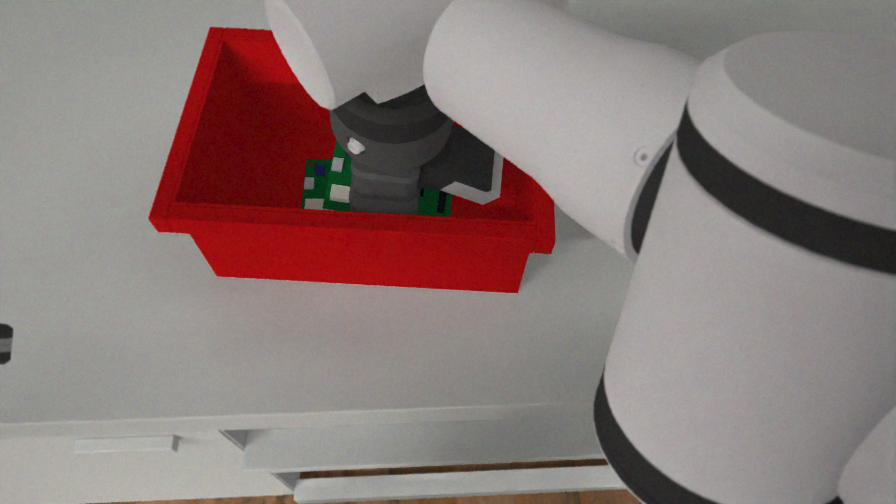

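move(target={"side":"right","x":0.44,"y":0.048,"z":0.876,"quat_wxyz":[0.9992,0,0,-0.04]}, min_time_s=2, cameras=[])

move(target={"side":"right","x":0.44,"y":0.048,"z":0.872,"quat_wxyz":[0.9992,0,0,-0.04]}, min_time_s=2, cameras=["head_camera"])

Scene clock: 987.33 s.
Joint torques (N m): left_arm=[-2.98 9.79 5.99 -2.58 0.51 -1.05 0.02] | right_arm=[-21.57 -2.66 -1.3 -0.67 0.46 -0.77 -0.3]
External joint torques (N m): left_arm=[0.24 0.3 0.45 0.09 0.2 0.2 0.05] | right_arm=[3.85 2.62 1.09 1.09 0.16 -0.35 -0.31]
Motor temperatures (°C): left_arm=[28 31 29 32 37 34 40] | right_arm=[36 34 28 31 45 35 35]
Wrist force (N): left_arm=[-4.3 3.2 -8.3] | right_arm=[1.1 10.0 -13.1]
Wrist torque (N m): left_arm=[-0.26 -0.56 -0.17] | right_arm=[-0.01 0.75 0.51]
Wrist force, peak (N): left_arm=[-4.2 3.4 -8.5] | right_arm=[1.0 10.7 -13.5]
move: short
base_odometry: x=+2.269 y=+0.537 heading=+0.530
lidar_m: 0.96 0.38 0.40 0.88 3.42 4.29 4.09 1.98 1.34 1.26 0.90 1.02
base_status: not commanded
joint_positions: torso_squat_rad=+0.350 torso_shift_rad=+0.000 torso_pitch_rad=+0.500 torso_yaw_rad=+0.000 left_shoulder_pitch_rad=-0.180 left_shoulder_roll_rad=+0.826 left_shoulder_yaw_rad=+0.639 left_elbow_rad=-2.617 left_forearm_roll_rad=+1.498 left_wrist_pitch_rad=+1.626 left_hand_roll_rad=+0.549 left_gripper_m=+0.000 right_shoulder_pitch_rad=-1.800 right_shoulder_roll_rad=-0.060 right_shoulder_yaw_rad=+1.185 right_elbow_rad=-0.267 right_forearm_roll_rad=-1.286 right_wrist_pitch_rad=+1.070 right_hand_roll_rad=-0.744 right_gripper_m=+0.070 head_pan_rad=+0.000 head_tilt_rad=+0.600
joint_status: all done
wheel_motors_off: 0
motor_effort: left_wheel=-3(5) right_wheel=+1(2)
contact_limits: right_gripper_m 580 mA
chest: x=-0.0797 y=-0.0007 z=+1.2096 quat_wxyz=(+0.969, +0.000, +0.247, +0.000) (m; base frame)
left_hand: x=+0.2002 y=+0.2200 z=+1.0798 quat_wxyz=(+0.942, -0.251, -0.210, -0.076) (m; base frame)
right_hand: x=+0.4397 y=+0.0476 z=+0.8767 quat_wxyz=(+0.994, +0.052, -0.084, -0.040) (m; base frame)
right_hand_status: short (checked arc, as near as the solve gets, planned for 2.0 s): 1 mm and 11.4 deg off. The place is met; only the turn is off.
pictures: none
No camera images: "cameras" was empty.

Scene clock: 989.67 s.
Joint torques (N m): left_arm=[-2.93 9.81 5.83 -2.57 0.45 -1.05 -0.01] | right_arm=[-21.68 -2.65 -1.33 -0.78 0.45 -0.71 -0.35]
External joint torques (N m): left_arm=[0.3 0.32 0.29 0.1 0.14 0.19 0.02] | right_arm=[3.68 2.53 1.05 0.99 0.15 -0.28 -0.36]
Motor temperatures (°C): left_arm=[28 31 29 32 37 34 40] | right_arm=[36 34 28 31 45 35 35]
Wrist force (N): left_arm=[-4.5 3.0 -8.1] | right_arm=[0.7 10.1 -13.8]
Wrist torque (N m): left_arm=[-0.25 -0.56 -0.19] | right_arm=[-0.03 0.72 0.51]
Wrist force, peak (N): left_arm=[-4.6 3.4 -8.4] | right_arm=[0.7 10.4 -13.7]
move: short
base_odometry: x=+2.269 y=+0.537 heading=+0.530
lidar_m: 0.95 0.39 0.40 0.88 3.42 4.30 4.10 1.97 1.35 1.26 0.89 1.02
base_status: not commanded
joint_positions: torso_squat_rad=+0.350 torso_shift_rad=+0.000 torso_pitch_rad=+0.500 torso_yaw_rad=+0.000 left_shoulder_pitch_rad=-0.180 left_shoulder_roll_rad=+0.826 left_shoulder_yaw_rad=+0.639 left_elbow_rad=-2.617 left_forearm_roll_rad=+1.498 left_wrist_pitch_rad=+1.626 left_hand_roll_rad=+0.549 left_gripper_m=+0.000 right_shoulder_pitch_rad=-1.792 right_shoulder_roll_rad=-0.059 right_shoulder_yaw_rad=+1.187 right_elbow_rad=-0.267 right_forearm_roll_rad=-1.282 right_wrist_pitch_rad=+1.055 right_hand_roll_rad=-0.745 right_gripper_m=+0.070 head_pan_rad=+0.000 head_tilt_rad=+0.600
joint_status: all done
wheel_motors_off: 0
motor_effort: left_wheel=-3(5) right_wheel=+0(2)
contact_limits: right_gripper_m 580 mA
chest: x=-0.0797 y=-0.0007 z=+1.2096 quat_wxyz=(+0.969, +0.000, +0.247, +0.000) (m; base frame)
left_hand: x=+0.2002 y=+0.2200 z=+1.0798 quat_wxyz=(+0.942, -0.251, -0.210, -0.076) (m; base frame)
right_hand: x=+0.4397 y=+0.0476 z=+0.8727 quat_wxyz=(+0.994, +0.053, -0.087, -0.040) (m; base frame)
right_hand_status: short (checked arc, as near as the solve gets, planned for 2.0 s): 1 mm and 11.7 deg off. The place is met; only the turn is off.
pictures: head_camera
camera_calibration:
head_camera: T_world_to_cam=[[0.0365763, -0.998752, 0.0340126, -0.0505579], [-0.871737, -0.0485288, -0.487565, 0.760091], [0.488607, -0.0118167, -0.872424, 1.12086], [0, 0, 0, 1]] pos_world=[0.116787, -0.000363639, 1.35018]

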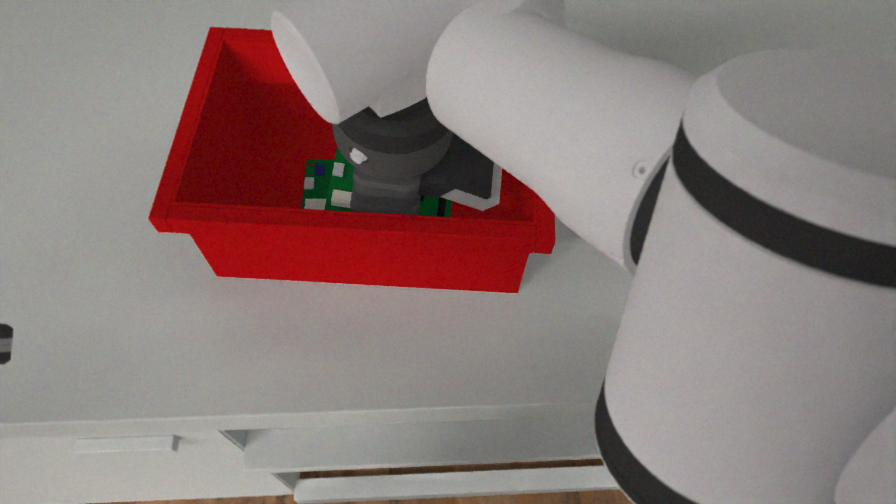

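move(target={"side":"right","x":0.44,"y":0.048,"z":0.8685,"quat_wxyz":[0.9992,0,0,-0.04]}, min_time_s=2, cameras=[])

move(target={"side":"right","x":0.44,"y":0.048,"z":0.865,"quat_wxyz":[0.9992,0,0,-0.04]}, min_time_s=2, cameras=["head_camera"])

Scene clock: 996.80 s.
Joint torques (N m): left_arm=[-3.01 9.7 6.03 -2.74 0.43 -1.07 0.06] | right_arm=[-21.67 -2.3 -1.37 -0.75 0.44 -0.91 -0.31]
External joint torques (N m): left_arm=[0.22 0.21 0.49 -0.07 0.12 0.18 0.08] | right_arm=[3.64 2.79 1.01 1.02 0.14 -0.46 -0.32]
Motor temperatures (°C): left_arm=[28 31 29 32 37 34 40] | right_arm=[36 34 28 31 45 35 35]
Wrist force (N): left_arm=[-4.2 3.2 -8.2] | right_arm=[0.7 10.2 -13.6]
Wrist torque (N m): left_arm=[-0.27 -0.53 -0.17] | right_arm=[-0.04 0.71 0.51]
Wrist force, peak (N): left_arm=[-4.5 3.3 -8.6] | right_arm=[0.9 10.4 -13.9]
move: short
base_odometry: x=+2.269 y=+0.537 heading=+0.530
lidar_m: 0.96 0.39 0.40 0.88 3.42 4.30 4.09 1.97 1.34 1.26 0.88 1.02
base_status: not commanded
joint_positions: torso_squat_rad=+0.350 torso_shift_rad=+0.000 torso_pitch_rad=+0.500 torso_yaw_rad=+0.000 left_shoulder_pitch_rad=-0.180 left_shoulder_roll_rad=+0.826 left_shoulder_yaw_rad=+0.639 left_elbow_rad=-2.617 left_forearm_roll_rad=+1.498 left_wrist_pitch_rad=+1.626 left_hand_roll_rad=+0.549 left_gripper_m=+0.000 right_shoulder_pitch_rad=-1.784 right_shoulder_roll_rad=-0.058 right_shoulder_yaw_rad=+1.189 right_elbow_rad=-0.267 right_forearm_roll_rad=-1.278 right_wrist_pitch_rad=+1.042 right_hand_roll_rad=-0.746 right_gripper_m=+0.070 head_pan_rad=+0.000 head_tilt_rad=+0.600
joint_status: all done
wheel_motors_off: 0
motor_effort: left_wheel=-3(5) right_wheel=+1(2)
contact_limits: right_gripper_m 580 mA
chest: x=-0.0797 y=-0.0007 z=+1.2096 quat_wxyz=(+0.969, +0.000, +0.247, +0.000) (m; base frame)
left_hand: x=+0.2002 y=+0.2200 z=+1.0798 quat_wxyz=(+0.942, -0.251, -0.210, -0.076) (m; base frame)
right_hand: x=+0.4397 y=+0.0476 z=+0.8692 quat_wxyz=(+0.994, +0.055, -0.090, -0.040) (m; base frame)
right_hand_status: short (checked arc, as near as the solve gets, planned for 2.0 s): 1 mm and 12.1 deg off. The place is met; only the turn is off.
pictures: none
No camera images: "cameras" was empty.

Scene clock: 999.13 s.
Joint torques (N m): left_arm=[-2.93 9.8 6.03 -2.64 0.53 -1.06 -0.05] | right_arm=[-21.41 -2.26 -1.17 -0.64 0.46 -0.79 -0.3]
External joint torques (N m): left_arm=[0.29 0.31 0.49 0.03 0.22 0.19 -0.02] | right_arm=[3.84 2.74 1.2 1.13 0.16 -0.33 -0.31]
Motor temperatures (°C): left_arm=[28 31 29 32 37 34 40] | right_arm=[36 34 28 31 45 35 35]
Wrist force (N): left_arm=[-4.3 2.9 -8.5] | right_arm=[0.8 10.3 -13.7]
Wrist torque (N m): left_arm=[-0.23 -0.55 -0.18] | right_arm=[-0.03 0.74 0.51]
Wrist force, peak (N): left_arm=[-4.2 3.1 -8.5] | right_arm=[1.0 10.4 -13.8]
move: short
base_odometry: x=+2.269 y=+0.537 heading=+0.530
lidar_m: 0.95 0.39 0.41 0.88 3.42 4.29 4.09 1.97 1.35 1.26 0.89 1.02
base_status: not commanded
joint_positions: torso_squat_rad=+0.350 torso_shift_rad=+0.000 torso_pitch_rad=+0.500 torso_yaw_rad=+0.000 left_shoulder_pitch_rad=-0.180 left_shoulder_roll_rad=+0.826 left_shoulder_yaw_rad=+0.639 left_elbow_rad=-2.617 left_forearm_roll_rad=+1.498 left_wrist_pitch_rad=+1.626 left_hand_roll_rad=+0.549 left_gripper_m=+0.000 right_shoulder_pitch_rad=-1.776 right_shoulder_roll_rad=-0.056 right_shoulder_yaw_rad=+1.191 right_elbow_rad=-0.267 right_forearm_roll_rad=-1.275 right_wrist_pitch_rad=+1.028 right_hand_roll_rad=-0.747 right_gripper_m=+0.070 head_pan_rad=+0.000 head_tilt_rad=+0.600
joint_status: all done
wheel_motors_off: 0
motor_effort: left_wheel=-3(4) right_wheel=+1(2)
contact_limits: right_gripper_m 580 mA
chest: x=-0.0797 y=-0.0007 z=+1.2096 quat_wxyz=(+0.969, +0.000, +0.247, +0.000) (m; base frame)
left_hand: x=+0.2002 y=+0.2200 z=+1.0798 quat_wxyz=(+0.942, -0.251, -0.210, -0.076) (m; base frame)
right_hand: x=+0.4397 y=+0.0476 z=+0.8657 quat_wxyz=(+0.993, +0.057, -0.092, -0.040) (m; base frame)
right_hand_status: short (checked arc, as near as the solve gets, planned for 2.0 s): 1 mm and 12.4 deg off. The place is met; only the turn is off.
pictures: head_camera
camera_calibration:
head_camera: T_world_to_cam=[[0.036576, -0.998752, 0.0340127, -0.0505581], [-0.871737, -0.0485286, -0.487565, 0.760091], [0.488607, -0.0118169, -0.872424, 1.12086], [0, 0, 0, 1]] pos_world=[0.116787, -0.000363678, 1.35018]

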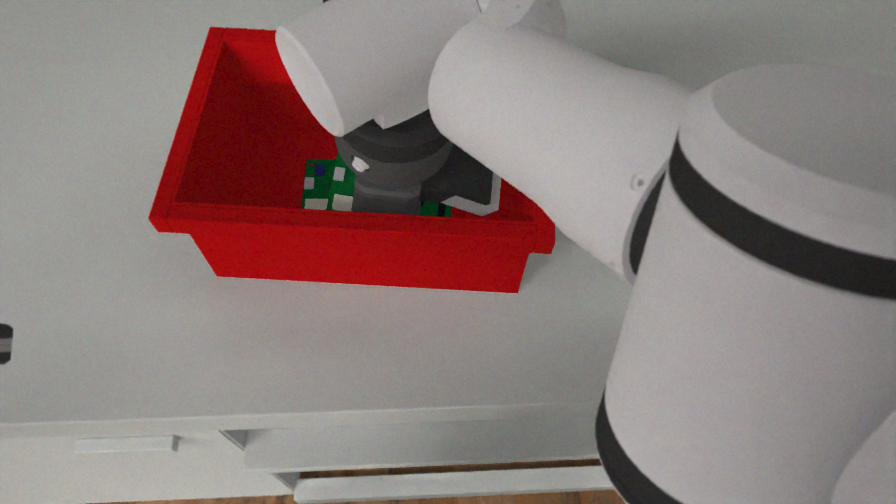

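move(target={"side":"right","x":0.44,"y":0.048,"z":0.862,"quat_wxyz":[0.9992,0,0,-0.04]}, min_time_s=2, cameras=[])

move(target={"side":"right","x":0.44,"y":0.048,"z":0.859,"quat_wxyz":[0.9992,0,0,-0.04]}, min_time_s=2, cameras=["head_camera","right_wrist_camera"])

Scene clock: 1007.87 s.
Joint torques (N m): left_arm=[-2.71 9.69 5.89 -2.58 0.39 -1.03 0.04] | right_arm=[-16.86 -1.6 -0.29 -0.71 0.62 -1.32 -0.33]
External joint torques (N m): left_arm=[0.51 0.2 0.35 0.09 0.08 0.22 0.07] | right_arm=[8.35 3.35 2.08 1.07 0.32 -0.85 -0.34]
Motor temperatures (°C): left_arm=[28 31 29 32 37 34 40] | right_arm=[36 34 28 31 45 35 35]
Wrist force (N): left_arm=[-4.2 3.0 -8.0] | right_arm=[1.0 10.1 1.1]
Wrist torque (N m): left_arm=[-0.25 -0.53 -0.19] | right_arm=[-0.16 1.32 0.52]
Wrist force, peak (N): left_arm=[-4.2 3.3 -8.6] | right_arm=[0.8 10.3 -13.7]
move: short
base_odometry: x=+2.269 y=+0.537 heading=+0.530
lidar_m: 0.96 0.39 0.41 0.88 3.42 4.30 4.10 1.96 1.34 1.26 0.88 1.03
base_status: not commanded
joint_positions: torso_squat_rad=+0.350 torso_shift_rad=+0.000 torso_pitch_rad=+0.500 torso_yaw_rad=+0.000 left_shoulder_pitch_rad=-0.180 left_shoulder_roll_rad=+0.826 left_shoulder_yaw_rad=+0.639 left_elbow_rad=-2.617 left_forearm_roll_rad=+1.498 left_wrist_pitch_rad=+1.626 left_hand_roll_rad=+0.549 left_gripper_m=+0.000 right_shoulder_pitch_rad=-1.770 right_shoulder_roll_rad=-0.055 right_shoulder_yaw_rad=+1.193 right_elbow_rad=-0.267 right_forearm_roll_rad=-1.272 right_wrist_pitch_rad=+1.017 right_hand_roll_rad=-0.749 right_gripper_m=+0.070 head_pan_rad=+0.000 head_tilt_rad=+0.600
joint_status: all done
wheel_motors_off: 0
motor_effort: left_wheel=-3(6) right_wheel=+1(2)
contact_limits: right_gripper_m 580 mA
chest: x=-0.0799 y=-0.0007 z=+1.2097 quat_wxyz=(+0.969, +0.000, +0.247, +0.000) (m; base frame)
left_hand: x=+0.2001 y=+0.2200 z=+1.0800 quat_wxyz=(+0.942, -0.251, -0.210, -0.077) (m; base frame)
right_hand: x=+0.4400 y=+0.0478 z=+0.8636 quat_wxyz=(+0.993, +0.058, -0.095, -0.040) (m; base frame)
right_hand_status: short (checked arc, as near as the solve gets, planned for 2.0 s): 2 mm and 12.8 deg off. The place is met; only the turn is off.
pictures: none
No camera images: "cameras" was empty.

Scene clock: 1010.20 s.
Joint torques (N m): left_arm=[-2.77 9.69 6.14 -2.54 0.47 -1.19 -0.08] | right_arm=[-7.6 0.21 1.03 -0.58 1.14 -2.83 -0.41]
External joint torques (N m): left_arm=[0.47 0.19 0.6 0.12 0.16 0.06 -0.05] | right_arm=[17.59 5.11 3.4 1.19 0.84 -2.34 -0.42]
Motor temperatures (°C): left_arm=[28 31 29 32 37 34 40] | right_arm=[36 34 28 31 45 35 35]
Wrist force (N): left_arm=[-4.0 3.0 -8.4] | right_arm=[0.1 8.7 30.5]
Wrist torque (N m): left_arm=[-0.24 -0.52 -0.19] | right_arm=[-0.37 2.49 0.56]
Wrist force, peak (N): left_arm=[-4.5 3.3 -8.5] | right_arm=[0.6 8.8 30.7]
move: short
base_odometry: x=+2.269 y=+0.537 heading=+0.530
lidar_m: 0.96 0.39 0.40 0.88 3.41 4.30 4.11 1.96 1.35 1.26 0.89 1.02
base_status: not commanded
joint_positions: torso_squat_rad=+0.350 torso_shift_rad=-0.001 torso_pitch_rad=+0.498 torso_yaw_rad=+0.000 left_shoulder_pitch_rad=-0.180 left_shoulder_roll_rad=+0.826 left_shoulder_yaw_rad=+0.639 left_elbow_rad=-2.617 left_forearm_roll_rad=+1.498 left_wrist_pitch_rad=+1.626 left_hand_roll_rad=+0.549 left_gripper_m=+0.000 right_shoulder_pitch_rad=-1.765 right_shoulder_roll_rad=-0.055 right_shoulder_yaw_rad=+1.195 right_elbow_rad=-0.267 right_forearm_roll_rad=-1.269 right_wrist_pitch_rad=+1.004 right_hand_roll_rad=-0.750 right_gripper_m=+0.070 head_pan_rad=+0.000 head_tilt_rad=+0.600
joint_status: all done
wheel_motors_off: 0
motor_effort: left_wheel=-4(4) right_wheel=+0(2)
contact_limits: right_gripper_m 580 mA
chest: x=-0.0805 y=-0.0008 z=+1.2098 quat_wxyz=(+0.969, +0.000, +0.247, +0.000) (m; base frame)
left_hand: x=+0.1996 y=+0.2200 z=+1.0805 quat_wxyz=(+0.942, -0.251, -0.211, -0.077) (m; base frame)
right_hand: x=+0.4407 y=+0.0481 z=+0.8623 quat_wxyz=(+0.992, +0.060, -0.100, -0.040) (m; base frame)
right_hand_status: short (checked arc, as near as the solve gets, planned for 2.0 s): 3 mm and 13.4 deg off. The place is met; only the turn is off.
pictures: head_camera, right_wrist_camera
camera_calibration:
head_camera: T_world_to_cam=[[0.0364947, -0.998756, 0.0339887, -0.0505592], [-0.870972, -0.0484645, -0.488937, 0.761187], [0.489976, -0.0117596, -0.871656, 1.12061], [0, 0, 0, 1]] pos_world=[0.115743, -0.00042782, 1.35068]
right_wrist_camera: T_world_to_cam=[[-0.97187, 0.112537, -0.206892, 0.603755], [-0.0199125, 0.836046, 0.548298, -0.471009], [0.234676, 0.536994, -0.810287, 0.641192], [0, 0, 0, 1]] pos_world=[0.42692, -0.0184755, 0.902715]

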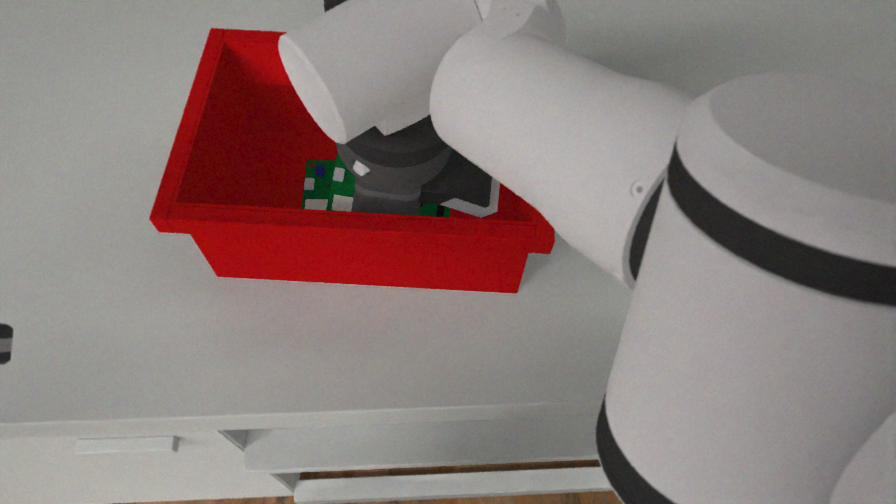

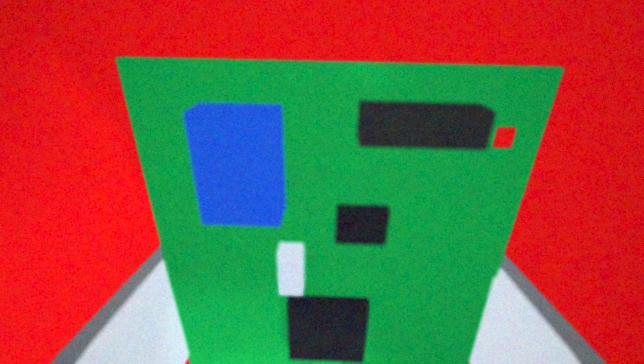

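Contact. Ease up to the light-contact height and release.

move(target={"side":"right","x":0.44,"y":0.048,"z":0.862,"quat_wxyz":[0.9992,0,0,-0.04]}, min_time_s=2, cameras=[])

move(joints={"right_gripper_m": 0.082}, cameras=["head_camera","right_wrist_camera"])

Scene clock: 1017.13 s.
Joint torques (N m): left_arm=[-2.83 9.53 5.9 -2.58 0.45 -1.09 -0.02] | right_arm=[-15.28 -3.26 -2.39 -0.43 -0.48 0.41 0.44]
External joint torques (N m): left_arm=[0.4 0.03 0.36 0.09 0.13 0.15 0.01] | right_arm=[9.93 1.67 -0.03 1.35 -0.79 0.9 0.43]
Motor temperatures (°C): left_arm=[28 31 29 32 37 34 40] | right_arm=[36 34 28 31 45 35 35]
Wrist force (N): left_arm=[-4.1 2.9 -8.2] | right_arm=[6.0 11.2 5.5]
Wrist torque (N m): left_arm=[-0.22 -0.52 -0.17] | right_arm=[-0.09 1.38 0.48]
Wrist force, peak (N): left_arm=[-4.3 3.3 -8.6] | right_arm=[0.1 9.0 30.7]
move: short
base_odometry: x=+2.269 y=+0.537 heading=+0.530
lidar_m: 0.95 0.39 0.41 0.87 3.41 4.29 4.09 1.97 1.34 1.26 0.89 1.03
base_status: not commanded
joint_positions: torso_squat_rad=+0.350 torso_shift_rad=+0.000 torso_pitch_rad=+0.499 torso_yaw_rad=+0.000 left_shoulder_pitch_rad=-0.180 left_shoulder_roll_rad=+0.826 left_shoulder_yaw_rad=+0.639 left_elbow_rad=-2.617 left_forearm_roll_rad=+1.498 left_wrist_pitch_rad=+1.626 left_hand_roll_rad=+0.549 left_gripper_m=+0.000 right_shoulder_pitch_rad=-1.768 right_shoulder_roll_rad=-0.055 right_shoulder_yaw_rad=+1.194 right_elbow_rad=-0.267 right_forearm_roll_rad=-1.270 right_wrist_pitch_rad=+1.011 right_hand_roll_rad=-0.749 right_gripper_m=+0.070 head_pan_rad=+0.000 head_tilt_rad=+0.600
joint_status: all done
wheel_motors_off: 0
motor_effort: left_wheel=-3(5) right_wheel=-1(2)
contact_limits: right_gripper_m 580 mA
chest: x=-0.0802 y=-0.0008 z=+1.2098 quat_wxyz=(+0.969, +0.000, +0.247, +0.000) (m; base frame)
left_hand: x=+0.1998 y=+0.2200 z=+1.0803 quat_wxyz=(+0.942, -0.251, -0.210, -0.077) (m; base frame)
right_hand: x=+0.4403 y=+0.0481 z=+0.8632 quat_wxyz=(+0.993, +0.059, -0.097, -0.039) (m; base frame)
right_hand_status: short (checked arc, as near as the solve gets, planned for 2.0 s): 1 mm and 13.1 deg off. The place is met; only the turn is off.
pictures: none
No camera images: "cameras" was empty.

Scene clock: 1017.73 s.
Joint torques (N m): left_arm=[-2.94 9.94 5.82 -2.53 0.42 -1.02 0.01] | right_arm=[-10.39 -1.03 -2.23 -0.42 -0.46 1.02 0.37]
External joint torques (N m): left_arm=[0.29 0.44 0.28 0.13 0.11 0.23 0.04] | right_arm=[14.83 3.92 0.14 1.35 -0.77 1.5 0.36]
Motor temperatures (°C): left_arm=[28 31 29 32 37 34 40] | right_arm=[36 34 28 31 45 35 35]
Wrist force (N): left_arm=[-4.1 2.8 -8.0] | right_arm=[12.6 12.8 12.3]
Wrist torque (N m): left_arm=[-0.22 -0.52 -0.18] | right_arm=[-0.14 1.56 0.46]
Wrist force, peak (N): left_arm=[-4.2 3.2 -8.4] | right_arm=[12.6 12.7 14.0]
move: done
base_odometry: x=+2.269 y=+0.537 heading=+0.530
lidar_m: 0.95 0.39 0.40 0.88 3.42 4.30 4.09 1.97 1.34 1.26 0.89 1.02
base_status: not commanded
joint_positions: torso_squat_rad=+0.350 torso_shift_rad=+0.000 torso_pitch_rad=+0.499 torso_yaw_rad=+0.000 left_shoulder_pitch_rad=-0.180 left_shoulder_roll_rad=+0.826 left_shoulder_yaw_rad=+0.639 left_elbow_rad=-2.617 left_forearm_roll_rad=+1.498 left_wrist_pitch_rad=+1.626 left_hand_roll_rad=+0.549 left_gripper_m=+0.000 right_shoulder_pitch_rad=-1.769 right_shoulder_roll_rad=-0.056 right_shoulder_yaw_rad=+1.193 right_elbow_rad=-0.267 right_forearm_roll_rad=-1.270 right_wrist_pitch_rad=+1.011 right_hand_roll_rad=-0.749 right_gripper_m=+0.082 head_pan_rad=+0.000 head_tilt_rad=+0.600
joint_status: all done
wheel_motors_off: 0
motor_effort: left_wheel=-3(4) right_wheel=+2(2)
contact_limits: right_gripper_m 580 mA
chest: x=-0.0802 y=-0.0008 z=+1.2098 quat_wxyz=(+0.969, +0.000, +0.247, +0.000) (m; base frame)
left_hand: x=+0.1998 y=+0.2200 z=+1.0803 quat_wxyz=(+0.942, -0.251, -0.210, -0.077) (m; base frame)
right_hand: x=+0.4409 y=+0.0480 z=+0.8639 quat_wxyz=(+0.993, +0.059, -0.098, -0.039) (m; base frame)
pictures: head_camera, right_wrist_camera
camera_calibration:
head_camera: T_world_to_cam=[[0.0365105, -0.998756, 0.0339717, -0.0505455], [-0.871201, -0.0484645, -0.488529, 0.760888], [0.489568, -0.0117597, -0.871886, 1.12067], [0, 0, 0, 1]] pos_world=[0.116087, -0.000427798, 1.35053]
right_wrist_camera: T_world_to_cam=[[-0.972555, 0.111895, -0.204002, 0.602118], [-0.0184228, 0.836986, 0.546914, -0.47131], [0.231944, 0.535662, -0.811953, 0.645126], [0, 0, 0, 1]] pos_world=[0.427277, -0.0184631, 0.904412]

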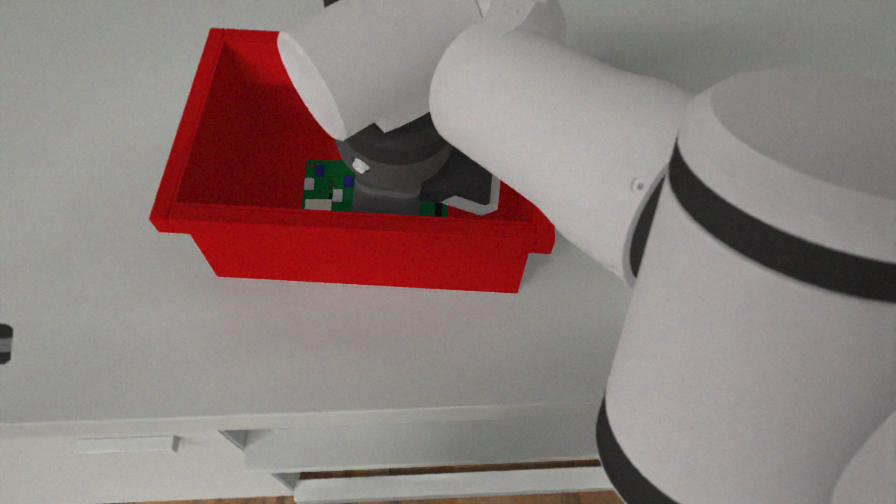

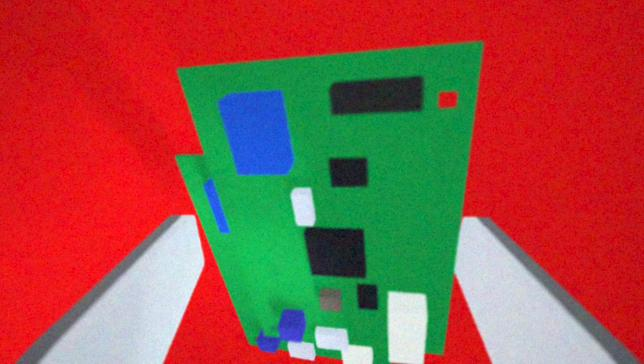

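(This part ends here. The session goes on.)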